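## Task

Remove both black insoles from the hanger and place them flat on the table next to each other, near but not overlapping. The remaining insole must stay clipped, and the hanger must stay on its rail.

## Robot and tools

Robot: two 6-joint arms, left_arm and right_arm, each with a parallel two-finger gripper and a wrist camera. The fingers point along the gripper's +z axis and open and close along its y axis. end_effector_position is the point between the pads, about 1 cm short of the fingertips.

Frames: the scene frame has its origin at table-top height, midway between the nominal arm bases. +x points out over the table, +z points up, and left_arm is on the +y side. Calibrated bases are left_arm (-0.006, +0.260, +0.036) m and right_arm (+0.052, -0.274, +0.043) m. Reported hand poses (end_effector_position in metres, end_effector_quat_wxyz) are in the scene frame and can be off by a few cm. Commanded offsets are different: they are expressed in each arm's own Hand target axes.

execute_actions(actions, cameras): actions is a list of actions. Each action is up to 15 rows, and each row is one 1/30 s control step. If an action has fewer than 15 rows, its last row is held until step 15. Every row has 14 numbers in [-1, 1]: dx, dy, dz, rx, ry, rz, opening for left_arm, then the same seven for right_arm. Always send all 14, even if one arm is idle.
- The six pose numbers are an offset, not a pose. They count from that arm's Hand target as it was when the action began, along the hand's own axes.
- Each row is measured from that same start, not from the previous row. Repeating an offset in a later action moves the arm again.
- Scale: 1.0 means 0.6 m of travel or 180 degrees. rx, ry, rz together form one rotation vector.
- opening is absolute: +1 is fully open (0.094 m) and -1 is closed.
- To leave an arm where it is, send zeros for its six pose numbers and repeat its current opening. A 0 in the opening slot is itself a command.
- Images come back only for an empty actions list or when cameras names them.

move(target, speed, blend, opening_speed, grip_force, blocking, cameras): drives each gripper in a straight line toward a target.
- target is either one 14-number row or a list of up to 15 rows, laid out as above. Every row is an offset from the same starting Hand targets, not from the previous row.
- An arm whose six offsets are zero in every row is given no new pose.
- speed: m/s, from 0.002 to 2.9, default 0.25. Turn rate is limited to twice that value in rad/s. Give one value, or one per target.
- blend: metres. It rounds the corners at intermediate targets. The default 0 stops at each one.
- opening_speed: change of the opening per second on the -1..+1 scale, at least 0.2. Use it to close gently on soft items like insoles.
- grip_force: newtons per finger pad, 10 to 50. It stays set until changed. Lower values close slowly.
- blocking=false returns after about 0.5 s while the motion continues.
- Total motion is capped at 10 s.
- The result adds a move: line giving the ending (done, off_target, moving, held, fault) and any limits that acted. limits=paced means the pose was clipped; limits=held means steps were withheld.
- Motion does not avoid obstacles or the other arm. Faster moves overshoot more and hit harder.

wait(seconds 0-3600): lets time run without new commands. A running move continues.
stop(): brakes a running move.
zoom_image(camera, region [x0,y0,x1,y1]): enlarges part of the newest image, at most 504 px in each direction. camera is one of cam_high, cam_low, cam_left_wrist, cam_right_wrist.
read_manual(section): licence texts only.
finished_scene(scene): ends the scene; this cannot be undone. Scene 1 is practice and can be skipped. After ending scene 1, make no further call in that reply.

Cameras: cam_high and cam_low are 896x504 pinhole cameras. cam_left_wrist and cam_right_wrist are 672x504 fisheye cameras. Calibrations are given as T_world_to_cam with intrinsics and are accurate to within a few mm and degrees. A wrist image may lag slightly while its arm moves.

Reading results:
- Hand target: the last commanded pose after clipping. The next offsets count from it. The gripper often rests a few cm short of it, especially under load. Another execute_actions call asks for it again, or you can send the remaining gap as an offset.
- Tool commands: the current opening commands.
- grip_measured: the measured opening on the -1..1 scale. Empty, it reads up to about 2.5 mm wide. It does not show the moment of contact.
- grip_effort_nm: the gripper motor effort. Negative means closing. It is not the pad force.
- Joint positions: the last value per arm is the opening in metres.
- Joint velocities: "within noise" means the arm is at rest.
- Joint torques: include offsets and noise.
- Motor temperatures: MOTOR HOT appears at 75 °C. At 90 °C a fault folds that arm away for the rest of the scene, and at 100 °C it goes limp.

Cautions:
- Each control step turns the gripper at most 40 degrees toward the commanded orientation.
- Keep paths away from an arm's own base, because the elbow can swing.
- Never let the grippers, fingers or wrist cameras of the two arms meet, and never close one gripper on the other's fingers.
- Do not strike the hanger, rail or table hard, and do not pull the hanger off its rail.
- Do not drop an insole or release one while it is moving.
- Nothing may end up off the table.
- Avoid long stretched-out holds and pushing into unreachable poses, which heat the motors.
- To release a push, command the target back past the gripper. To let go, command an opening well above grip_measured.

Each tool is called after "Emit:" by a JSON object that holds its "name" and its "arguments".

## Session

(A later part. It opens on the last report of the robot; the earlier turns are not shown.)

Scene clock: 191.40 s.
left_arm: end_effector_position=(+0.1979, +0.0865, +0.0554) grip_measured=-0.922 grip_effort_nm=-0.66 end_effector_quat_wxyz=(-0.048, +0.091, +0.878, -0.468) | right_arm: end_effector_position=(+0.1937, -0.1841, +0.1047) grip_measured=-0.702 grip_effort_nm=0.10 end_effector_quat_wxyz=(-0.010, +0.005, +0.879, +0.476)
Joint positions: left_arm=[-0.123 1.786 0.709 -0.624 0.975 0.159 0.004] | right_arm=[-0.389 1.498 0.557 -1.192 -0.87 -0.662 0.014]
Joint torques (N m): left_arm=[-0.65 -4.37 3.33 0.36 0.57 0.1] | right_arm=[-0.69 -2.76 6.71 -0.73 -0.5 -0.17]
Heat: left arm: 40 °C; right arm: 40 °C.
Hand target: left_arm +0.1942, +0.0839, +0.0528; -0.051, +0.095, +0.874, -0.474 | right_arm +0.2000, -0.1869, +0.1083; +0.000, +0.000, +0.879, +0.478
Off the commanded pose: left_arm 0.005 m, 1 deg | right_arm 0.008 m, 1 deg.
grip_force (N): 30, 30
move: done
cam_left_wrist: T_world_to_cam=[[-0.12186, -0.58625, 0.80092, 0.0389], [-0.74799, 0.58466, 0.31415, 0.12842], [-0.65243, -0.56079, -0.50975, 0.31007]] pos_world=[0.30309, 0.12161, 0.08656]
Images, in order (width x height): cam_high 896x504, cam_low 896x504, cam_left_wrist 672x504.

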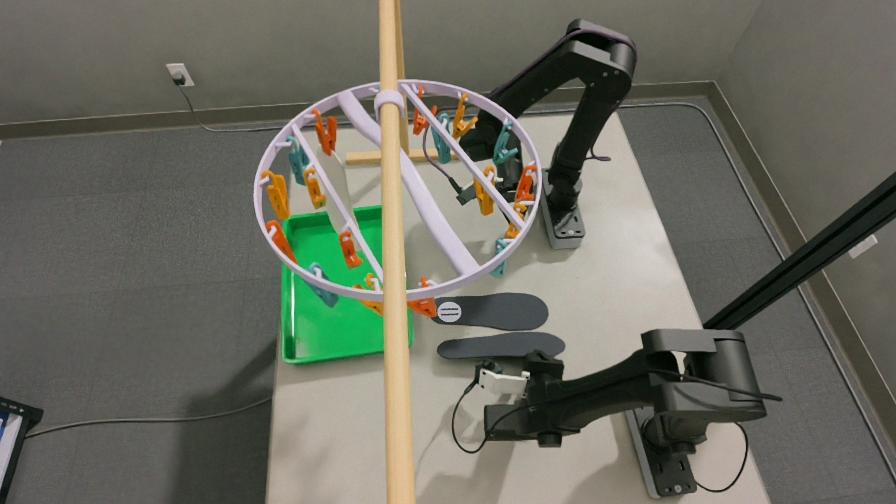

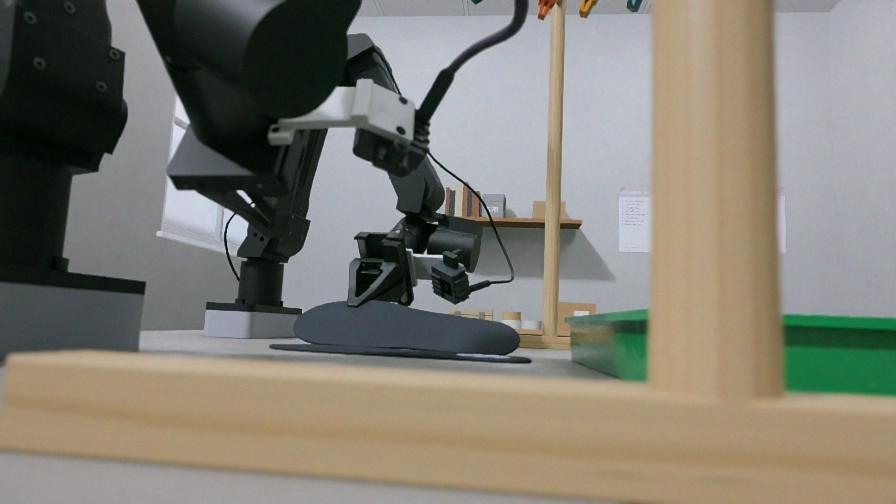

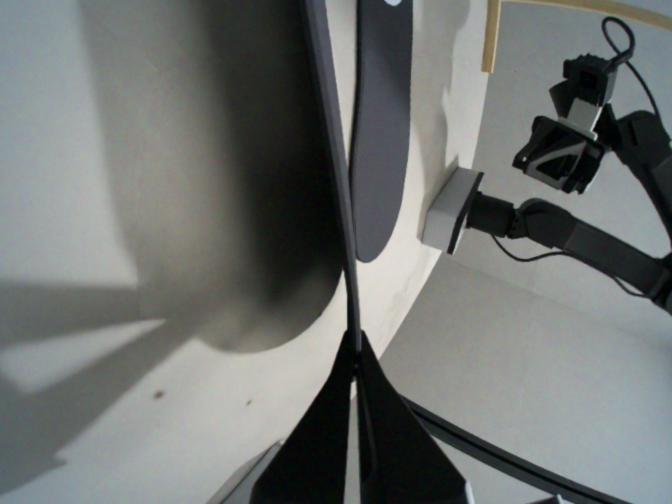

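Emit:
{"name": "move", "arguments": {"target": [[0,0,0,0,0,0,-0.7, 0,0,0,0,0,0,-0.70],[0,0.0390,-0.0343,0,0,0,-0.7, 0,0,0,0,0,0,-0.70],[0,0.1025,-0.1320,0,0,0,-0.7, 0,0,0,0,0,0,-0.70]], "speed": 0.15, "blend": [0,0.01,0], "opening_speed": 1.0, "cameras": ["cam_left_wrist","cam_high","cam_low","cam_right_wrist"]}}

Scene clock: 195.73 s.
left_arm: end_effector_position=(+0.2117, +0.1800, +0.0453) grip_measured=-0.703 grip_effort_nm=0.17 end_effector_quat_wxyz=(-0.055, +0.093, +0.876, -0.471) | right_arm: end_effector_position=(+0.1937, -0.1841, +0.1047) grip_measured=-0.702 grip_effort_nm=0.10 end_effector_quat_wxyz=(-0.010, +0.005, +0.879, +0.476)
Joint positions: left_arm=[0.251 2.022 0.926 -1.086 0.833 0.748 0.014] | right_arm=[-0.389 1.498 0.557 -1.192 -0.87 -0.662 0.014]
Joint torques (N m): left_arm=[0.47 -5.37 4.52 -0.75 0.38 0.09] | right_arm=[-0.69 -2.77 6.71 -0.73 -0.5 -0.17]
Heat: left arm: 40 °C; right arm: 40 °C.
Hand target: left_arm +0.2157, +0.1815, +0.0444; -0.051, +0.095, +0.874, -0.474 | right_arm +0.2000, -0.1869, +0.1083; +0.000, +0.000, +0.879, +0.478
Off the commanded pose: left_arm 0.004 m, 1 deg | right_arm 0.008 m, 1 deg.
grip_force (N): 30, 30
move: done
cam_left_wrist: T_world_to_cam=[[-0.1191, -0.58079, 0.8053, 0.10166], [-0.73762, 0.59468, 0.3198, 0.08291], [-0.66463, -0.55591, -0.49923, 0.36762]] pos_world=[0.3176, 0.2141, 0.07515]
cam_right_wrist: T_world_to_cam=[[0.00799, -0.52054, -0.8538, -0.00147], [-0.84356, -0.462, 0.27378, 0.09498], [-0.53697, 0.71805, -0.4428, 0.3913]] pos_world=[0.29024, -0.23786, 0.14601]

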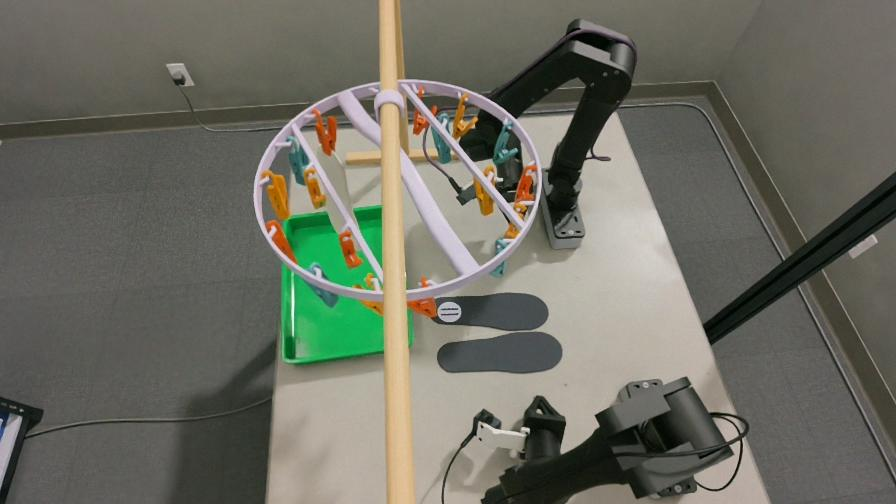

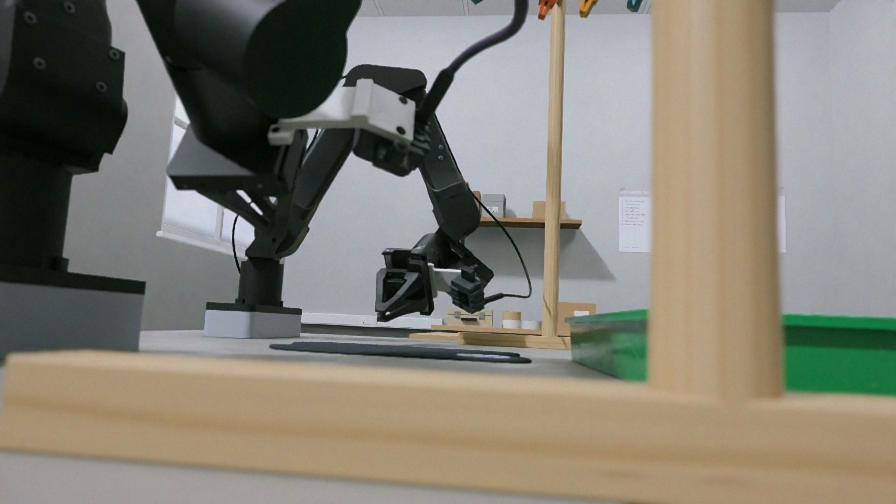

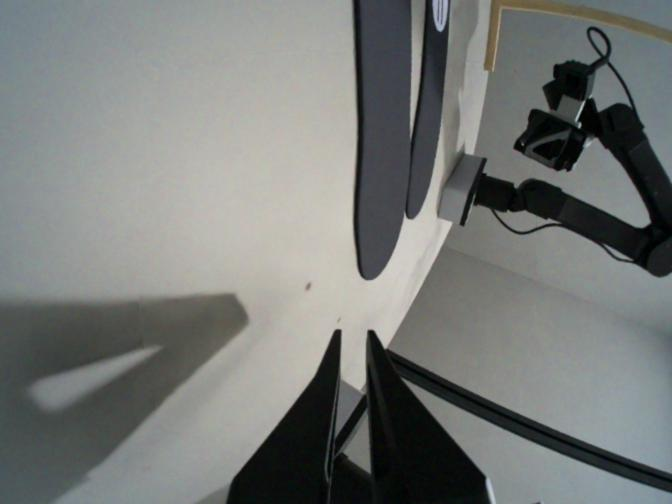

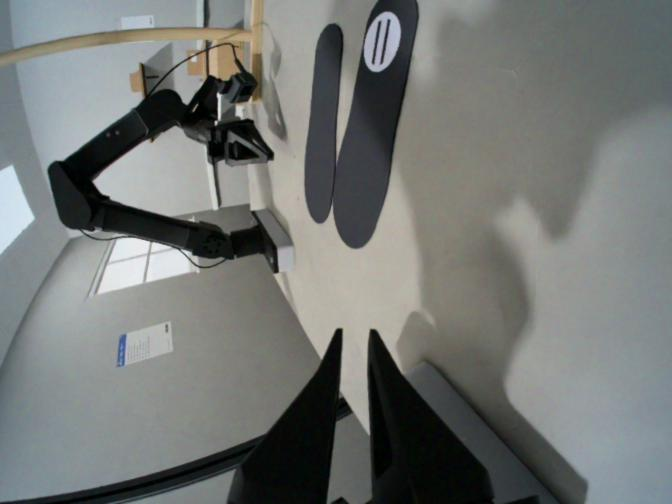

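Emit:
{"name": "execute_actions", "arguments": {"actions": [], "cameras": ["cam_high", "cam_low"]}}

Scene clock: 199.17 s.
left_arm: end_effector_position=(+0.2115, +0.1800, +0.0454) grip_measured=-0.703 grip_effort_nm=0.17 end_effector_quat_wxyz=(-0.055, +0.093, +0.875, -0.471) | right_arm: end_effector_position=(+0.1937, -0.1841, +0.1047) grip_measured=-0.702 grip_effort_nm=0.10 end_effector_quat_wxyz=(-0.010, +0.005, +0.879, +0.476)
Joint positions: left_arm=[0.251 2.022 0.926 -1.087 0.833 0.748 0.014] | right_arm=[-0.389 1.498 0.557 -1.192 -0.87 -0.662 0.014]
Joint velocities: within noise
Joint torques (N m): left_arm=[0.29 -5.29 4.46 -0.7 0.35 0.11] | right_arm=[-0.69 -2.76 6.71 -0.73 -0.5 -0.17]
Motor temperatures (°C): left_arm=[24 28 40 30 21 22 23] | right_arm=[24 29 40 36 24 22 27]
Heat: left arm: 40 °C; right arm: 40 °C.
Hand target: left_arm +0.2157, +0.1815, +0.0444; -0.051, +0.095, +0.874, -0.474 | right_arm +0.2000, -0.1869, +0.1083; +0.000, +0.000, +0.879, +0.478
Tool commands: left_gripper/opening=-0.7 right_gripper/opening=-0.7
Off the commanded pose: left_arm 0.004 m, 1 deg | right_arm 0.008 m, 1 deg.
grip_force (N): 30, 30
Images, in order (width x height): cam_high 896x504, cam_low 896x504.

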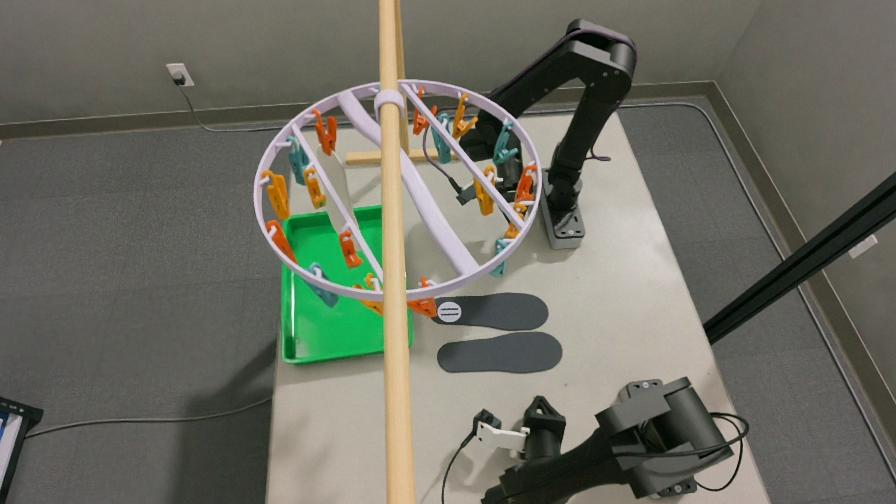

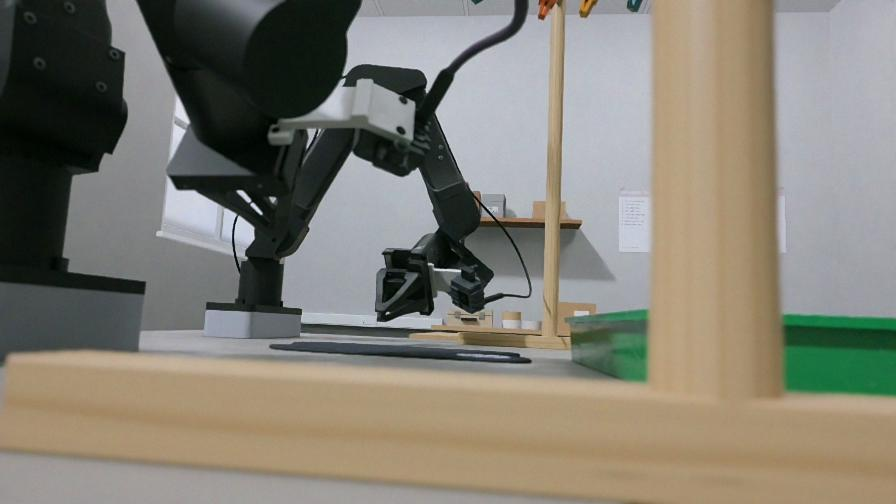

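Emit:
{"name": "zoom_image", "arguments": {"camera": "cam_high", "region": [410, 270, 600, 390]}}

Scaled by 2.653 from the camera's image (finer frame: 1280x720).

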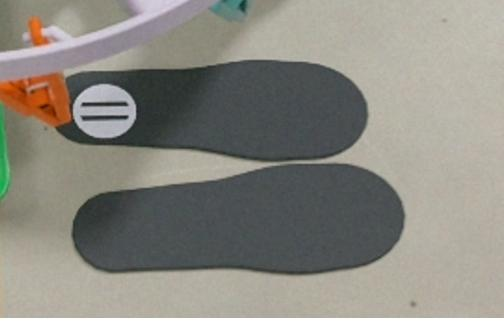

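Emit:
{"name": "move", "arguments": {"target": [[0, -0.095, -0.125, 0, 0, 0, -0.7, 0, 0.0962, -0.1241, 0, 0, 0, -0.7], [-0.0345, -0.2812, -0.1626, -0.1190, -0.3311, 0.3479, -0.7, -0.1017, 0.1791, -0.1878, 0.0544, -0.2789, -0.3939, -0.7]], "speed": [0.3, 0.4], "blend": [0.03, 0], "grip_force": 30, "cameras": ["all"]}}

Scene clock: 221.23 s.
left_arm: end_effector_position=(+0.2354, +0.1690, +0.2422) grip_measured=-0.703 grip_effort_nm=0.17 end_effector_quat_wxyz=(+0.624, +0.285, +0.680, -0.258) | right_arm: end_effector_position=(+0.2607, -0.2248, +0.2585) grip_measured=-0.702 grip_effort_nm=0.10 end_effector_quat_wxyz=(+0.608, -0.307, +0.680, +0.273)
Joint positions: left_arm=[0.295 0.595 0.229 0.179 1.084 0.172 0.014] | right_arm=[-0.748 1.099 0.651 -1.465 -1.451 -1.917 0.014]
Joint torques (N m): left_arm=[-0.64 -0.21 6.35 1.87 0.09 -0.07] | right_arm=[0.8 -0.83 5.24 -0.13 -0.94 -0.09]
Heat: left arm: 39 °C; right arm: 39 °C.
Hand target: left_arm +0.2336, +0.1672, +0.2391; +0.623, +0.285, +0.680, -0.261 | right_arm +0.2610, -0.2231, +0.2597; +0.616, -0.303, +0.672, +0.277
Off the commanded pose: left_arm 0.004 m, 0 deg | right_arm 0.002 m, 2 deg.
grip_force (N): 30, 30
move: done
cam_left_wrist: T_world_to_cam=[[-0.67259, -0.73997, -0.00848, 0.29384], [-0.43715, 0.40654, -0.80226, 0.27691], [0.5971, -0.53588, -0.59691, 0.19879]] pos_world=[0.19998, 0.21138, 0.34331]
cam_right_wrist: T_world_to_cam=[[0.76974, -0.63788, 0.02457, -0.34403], [-0.38, -0.4888, -0.78529, 0.2374], [0.51293, 0.59514, -0.61864, 0.26876]] pos_world=[0.21717, -0.26336, 0.36115]

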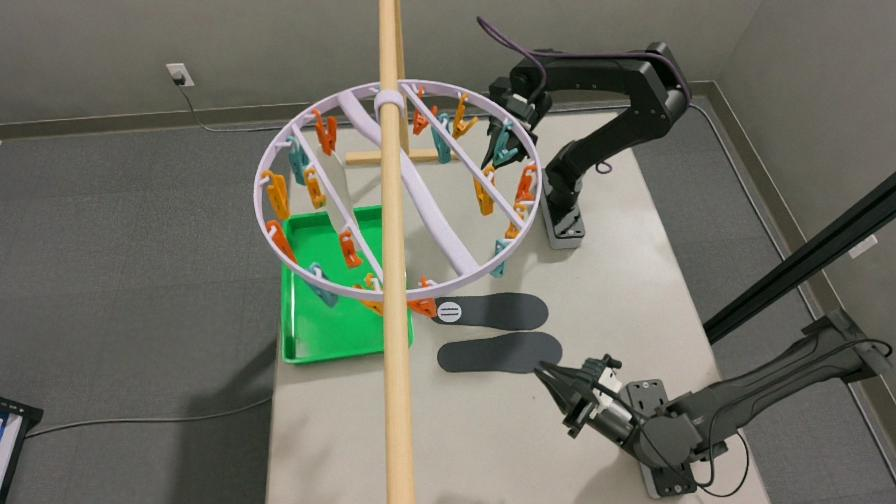

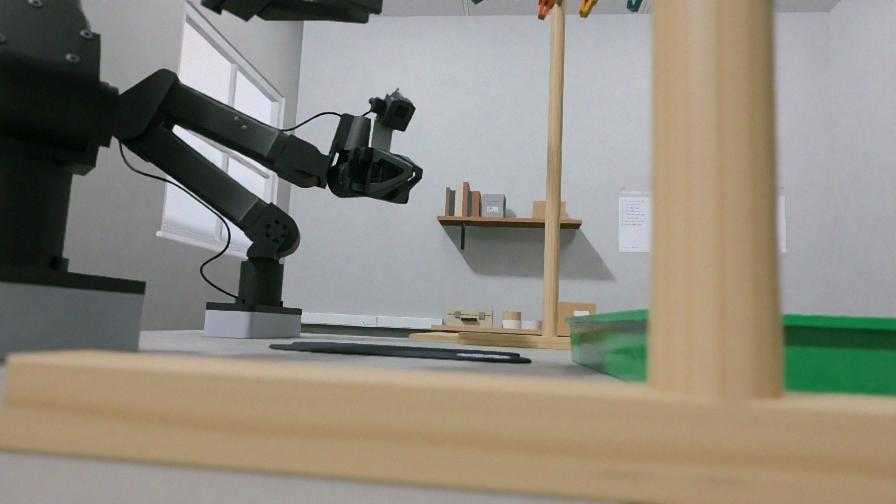

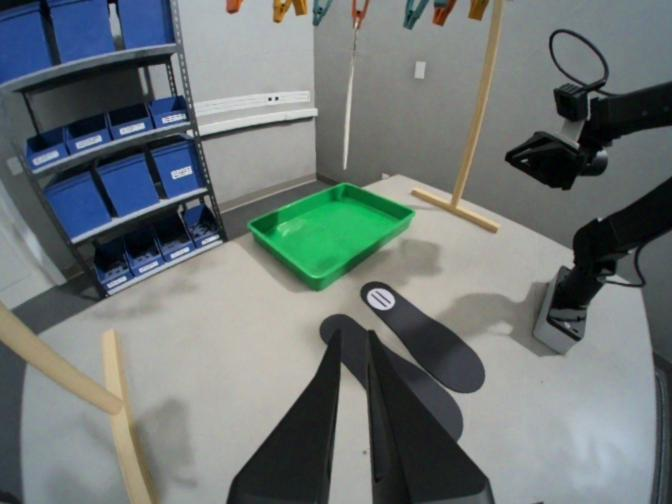

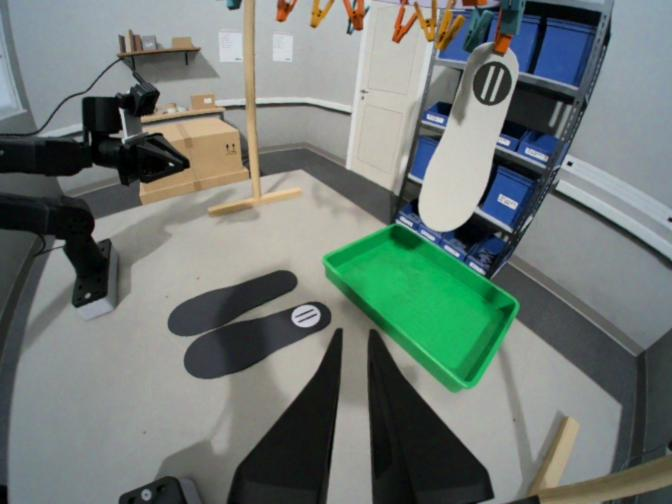

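Emit:
{"name": "move", "arguments": {"target": [-0.0434, 0.0226, 0.1164, 0, 0, 0, -0.7, 0, 0, 0.1333, 0, 0, 0, -0.7], "speed": 0.2, "cameras": ["cam_high", "cam_low"]}}

Scene clock: 226.73 s.
left_arm: end_effector_position=(+0.2897, +0.1276, +0.2463) grip_measured=-0.703 grip_effort_nm=0.17 end_effector_quat_wxyz=(+0.614, +0.282, +0.689, -0.262) | right_arm: end_effector_position=(+0.3162, -0.1652, +0.2567) grip_measured=-0.702 grip_effort_nm=0.10 end_effector_quat_wxyz=(+0.618, -0.306, +0.671, +0.273)
Joint positions: left_arm=[-0.039 0.947 0.33 0.467 0.754 0.087 0.014] | right_arm=[-0.161 0.785 0.287 0.332 -1.017 -0.153 0.014]
Joint torques (N m): left_arm=[-0.68 -1.09 9.55 2.08 0.07 -0.02] | right_arm=[0.8 -0.95 6.78 1.58 -0.02 0.12]
Heat: left arm: 40 °C; right arm: 39 °C.
Hand target: left_arm +0.2937, +0.1256, +0.2589; +0.623, +0.285, +0.680, -0.261 | right_arm +0.3139, -0.1634, +0.2528; +0.616, -0.303, +0.672, +0.277
Off the commanded pose: left_arm 0.013 m, 2 deg | right_arm 0.005 m, 1 deg.
grip_force (N): 30, 30
move: off_target (left_arm)

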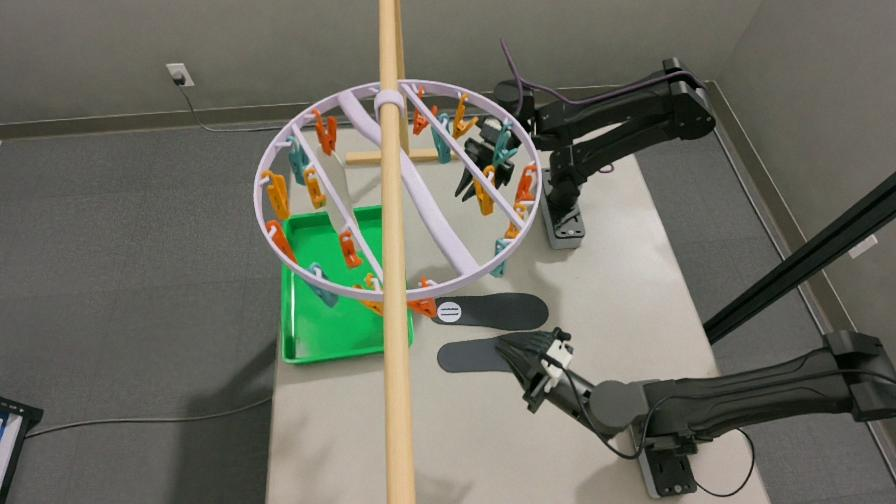

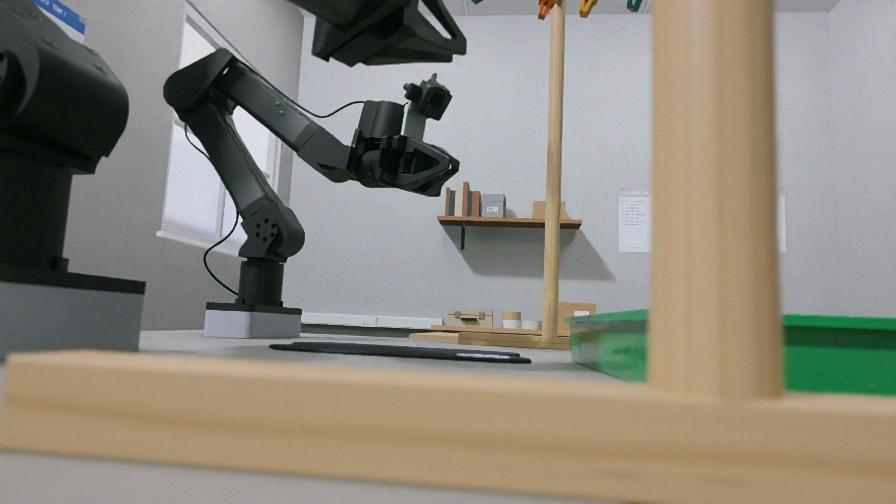

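Emit:
{"name": "zoom_image", "arguments": {"camera": "cam_low", "region": [300, 0, 500, 210]}}

Emit:
{"name": "zoom_image", "arguments": {"camera": "cam_high", "region": [440, 90, 600, 210]}}

Emit:
{"name": "zoom_image", "arguments": {"camera": "cam_high", "region": [430, 310, 590, 430]}}

Scaled by 2.400 from the camera's image (finer frame: 1280x720).

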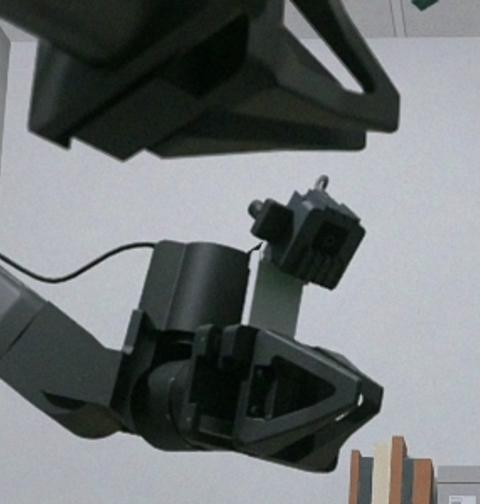

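Scaled by 3.150 from the camera's image (finer frame: 1280x720).

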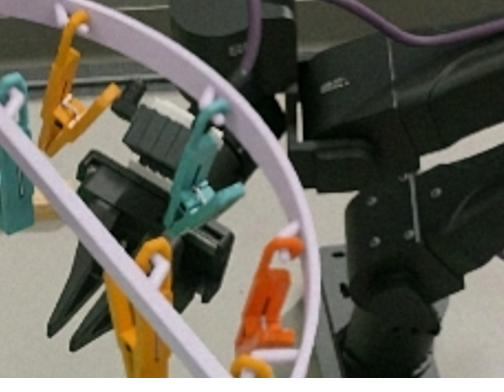

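Scaled by 3.150 from the camera's image (finer frame: 1280x720).

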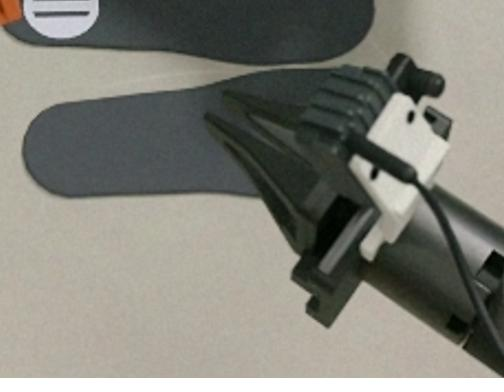

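Emit:
{"name": "zoom_image", "arguments": {"camera": "cam_low", "region": [390, 120, 480, 210]}}

Emit:
{"name": "zoom_image", "arguments": {"camera": "cam_low", "region": [360, 0, 480, 80]}}

Scaled by 5.600 from the camera's image (finer frame: 1280x720).

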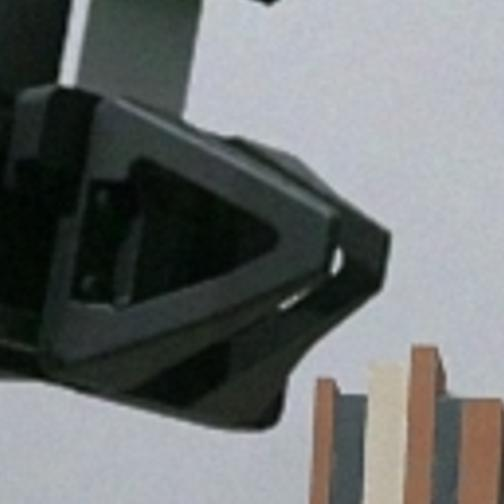

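Scaled by 4.200 from the camera's image (finer frame: 1280x720).

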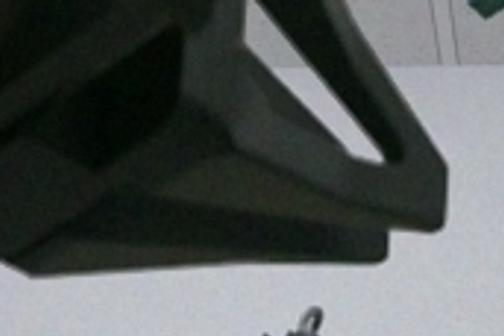

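Emit:
{"name": "move", "arguments": {"target": [[0.1791, 0, -0.0673, 0, 0, 0, -0.7, 0.1791, -0.0091, -0.0679, 0, 0, 0, -0.7], [0.1958, -0.1489, -0.0600, 0.1190, 0.3311, -0.3479, -0.7, 0.2193, 0.2532, 0.0333, -0.0544, 0.2789, 0.3939, -0.7]], "speed": [0.12, 0.4], "blend": [0.02, 0], "cameras": ["cam_high"]}}

Scene clock: 243.17 s.
left_arm: end_effector_position=(+0.1930, +0.0996, +0.1397) grip_measured=-0.703 grip_effort_nm=0.16 end_effector_quat_wxyz=(-0.056, +0.086, +0.879, -0.466) | right_arm: end_effector_position=(+0.1990, -0.0623, +0.1091) grip_measured=-0.702 grip_effort_nm=0.10 end_effector_quat_wxyz=(-0.009, +0.010, +0.883, +0.469)
Joint positions: left_arm=[-0.072 1.572 0.882 -1.102 0.959 0.245 0.014] | right_arm=[0.414 1.143 0.359 -0.278 -0.873 0.661 0.014]
Joint torques (N m): left_arm=[-0.75 -3.99 6.93 -0.02 0.61 0.1] | right_arm=[0.72 -1.83 10.06 1.02 -0.55 0.04]
Heat: left arm: 41 °C; right arm: 39 °C.
Hand target: left_arm +0.1978, +0.0957, +0.1450; -0.051, +0.095, +0.874, -0.474 | right_arm +0.2058, -0.0564, +0.1198; +0.000, +0.000, +0.879, +0.478
Off the commanded pose: left_arm 0.008 m, 2 deg | right_arm 0.014 m, 2 deg.
grip_force (N): 30, 30
move: off_target (right_arm)

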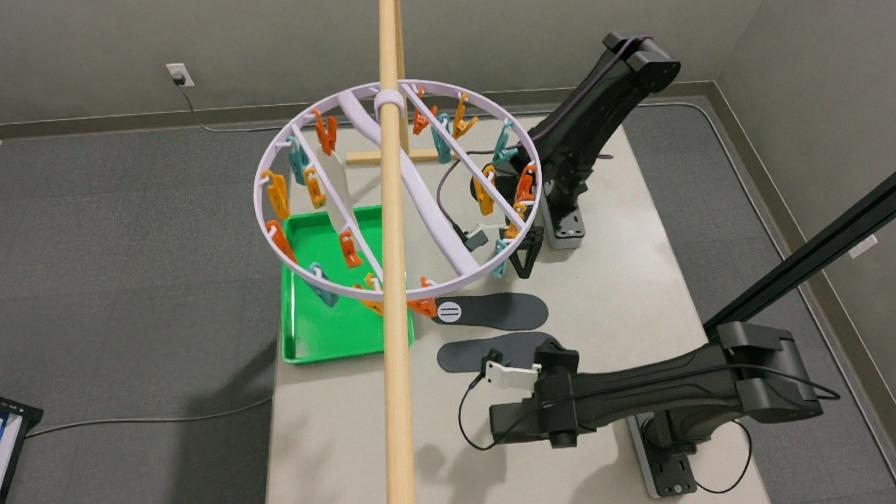

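Emit:
{"name": "move", "arguments": {"target": [0, 0.0978, 0.0637, 0, 0, 0, -0.7, 0, -0.0978, 0.0635, 0, 0, 0, -0.7], "speed": 0.2, "cameras": ["cam_high"]}}

Scene clock: 256.43 s.
left_arm: end_effector_position=(+0.2017, +0.0989, +0.0775) grip_measured=-0.703 grip_effort_nm=0.16 end_effector_quat_wxyz=(-0.045, +0.096, +0.878, -0.466) | right_arm: end_effector_position=(+0.2114, -0.0575, +0.0513) grip_measured=-0.702 grip_effort_nm=0.10 end_effector_quat_wxyz=(+0.007, +0.003, +0.881, +0.474)
Joint positions: left_arm=[-0.072 1.741 0.774 -0.807 0.961 0.259 0.014] | right_arm=[0.414 1.497 0.241 0.233 -0.87 0.662 0.014]
Joint torques (N m): left_arm=[-0.66 -4.42 3.4 0.18 0.57 0.01] | right_arm=[0.81 -3.03 3.73 1.16 -0.56 0.04]
Heat: left arm: 40 °C; right arm: 40 °C.
Hand target: left_arm +0.1978, +0.0956, +0.0750; -0.051, +0.095, +0.874, -0.474 | right_arm +0.2058, -0.0564, +0.0498; +0.000, +0.000, +0.879, +0.478
Off the commanded pose: left_arm 0.006 m, 1 deg | right_arm 0.006 m, 1 deg.
grip_force (N): 30, 30
move: done

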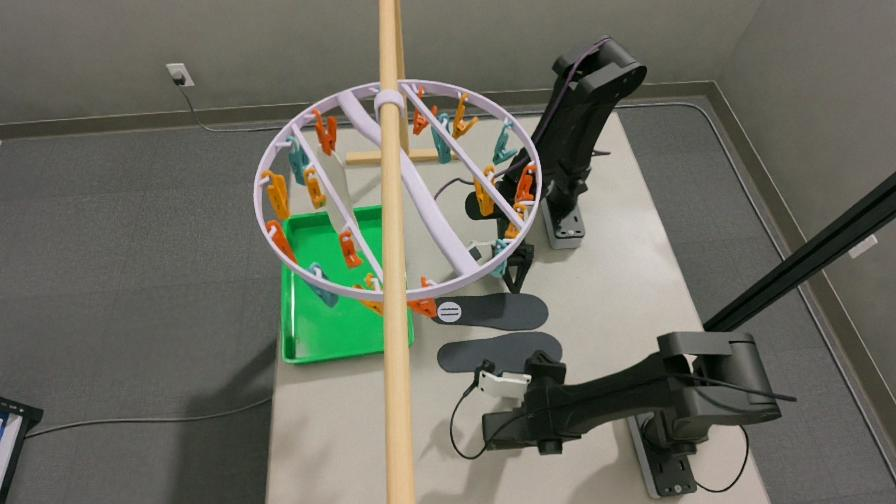

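Emit:
{"name": "move", "arguments": {"target": [[0.0286, 0.0710, -0.1092, 0, 0, 0, -0.7, 0, -0.0726, -0.1118, 0, 0, 0, -0.7], [0.0286, -0.0547, -0.1910, 0, 0, 0, -0.7, 0, 0.0532, -0.1935, 0, 0, 0, -0.7]], "speed": 0.25, "blend": [0.02, 0], "cameras": ["cam_high"]}}

Scene clock: 260.07 s.
left_arm: end_effector_position=(+0.1918, +0.1734, +0.1605) grip_measured=-0.703 grip_effort_nm=0.16 end_effector_quat_wxyz=(-0.067, +0.088, +0.873, -0.475) | right_arm: end_effector_position=(+0.1986, -0.1353, +0.1327) grip_measured=-0.702 grip_effort_nm=0.10 end_effector_quat_wxyz=(-0.013, +0.008, +0.880, +0.474)
Joint positions: left_arm=[0.245 1.699 1.04 -1.548 0.836 0.744 0.014] | right_arm=[-0.067 1.235 0.544 -1.033 -0.981 -0.147 0.014]
Joint torques (N m): left_arm=[0.53 -5.71 6.35 -0.75 0.36 0.12] | right_arm=[-0.66 -1.81 9.01 -0.08 -0.63 -0.18]
Heat: left arm: 39 °C; right arm: 39 °C.
Hand target: left_arm +0.1978, +0.1757, +0.1649; -0.051, +0.095, +0.874, -0.474 | right_arm +0.2059, -0.1365, +0.1398; +0.000, +0.000, +0.879, +0.478
Off the commanded pose: left_arm 0.008 m, 2 deg | right_arm 0.010 m, 2 deg.
grip_force (N): 30, 30
move: done

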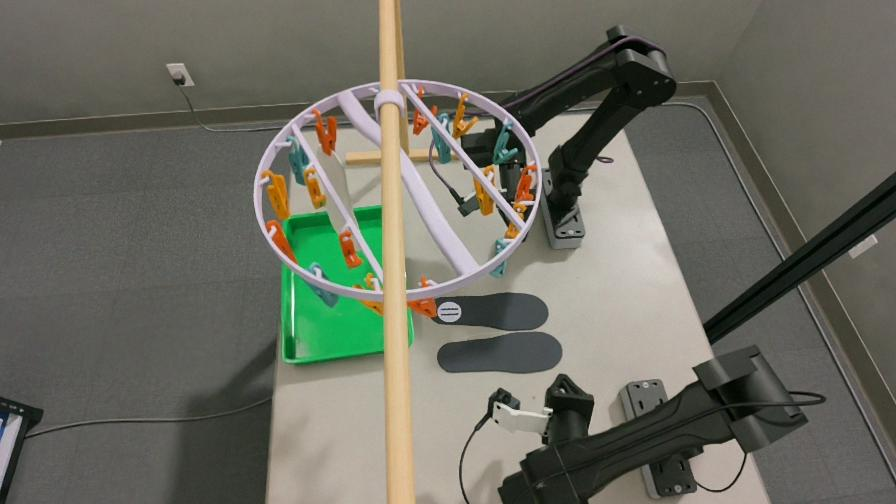

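Emit:
{"name": "zoom_image", "arguments": {"camera": "cam_high", "region": [290, 120, 410, 260]}}

Scaled by 3.600 from the camera's image (finer frame: 1280x720).

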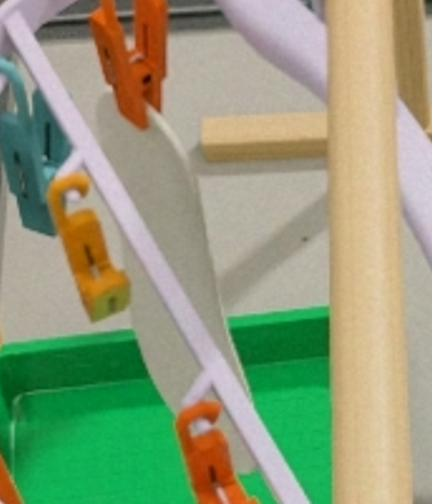

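Emit:
{"name": "finished_scene", "arguments": {"scene": 1}}

The scene is finished: the task was done.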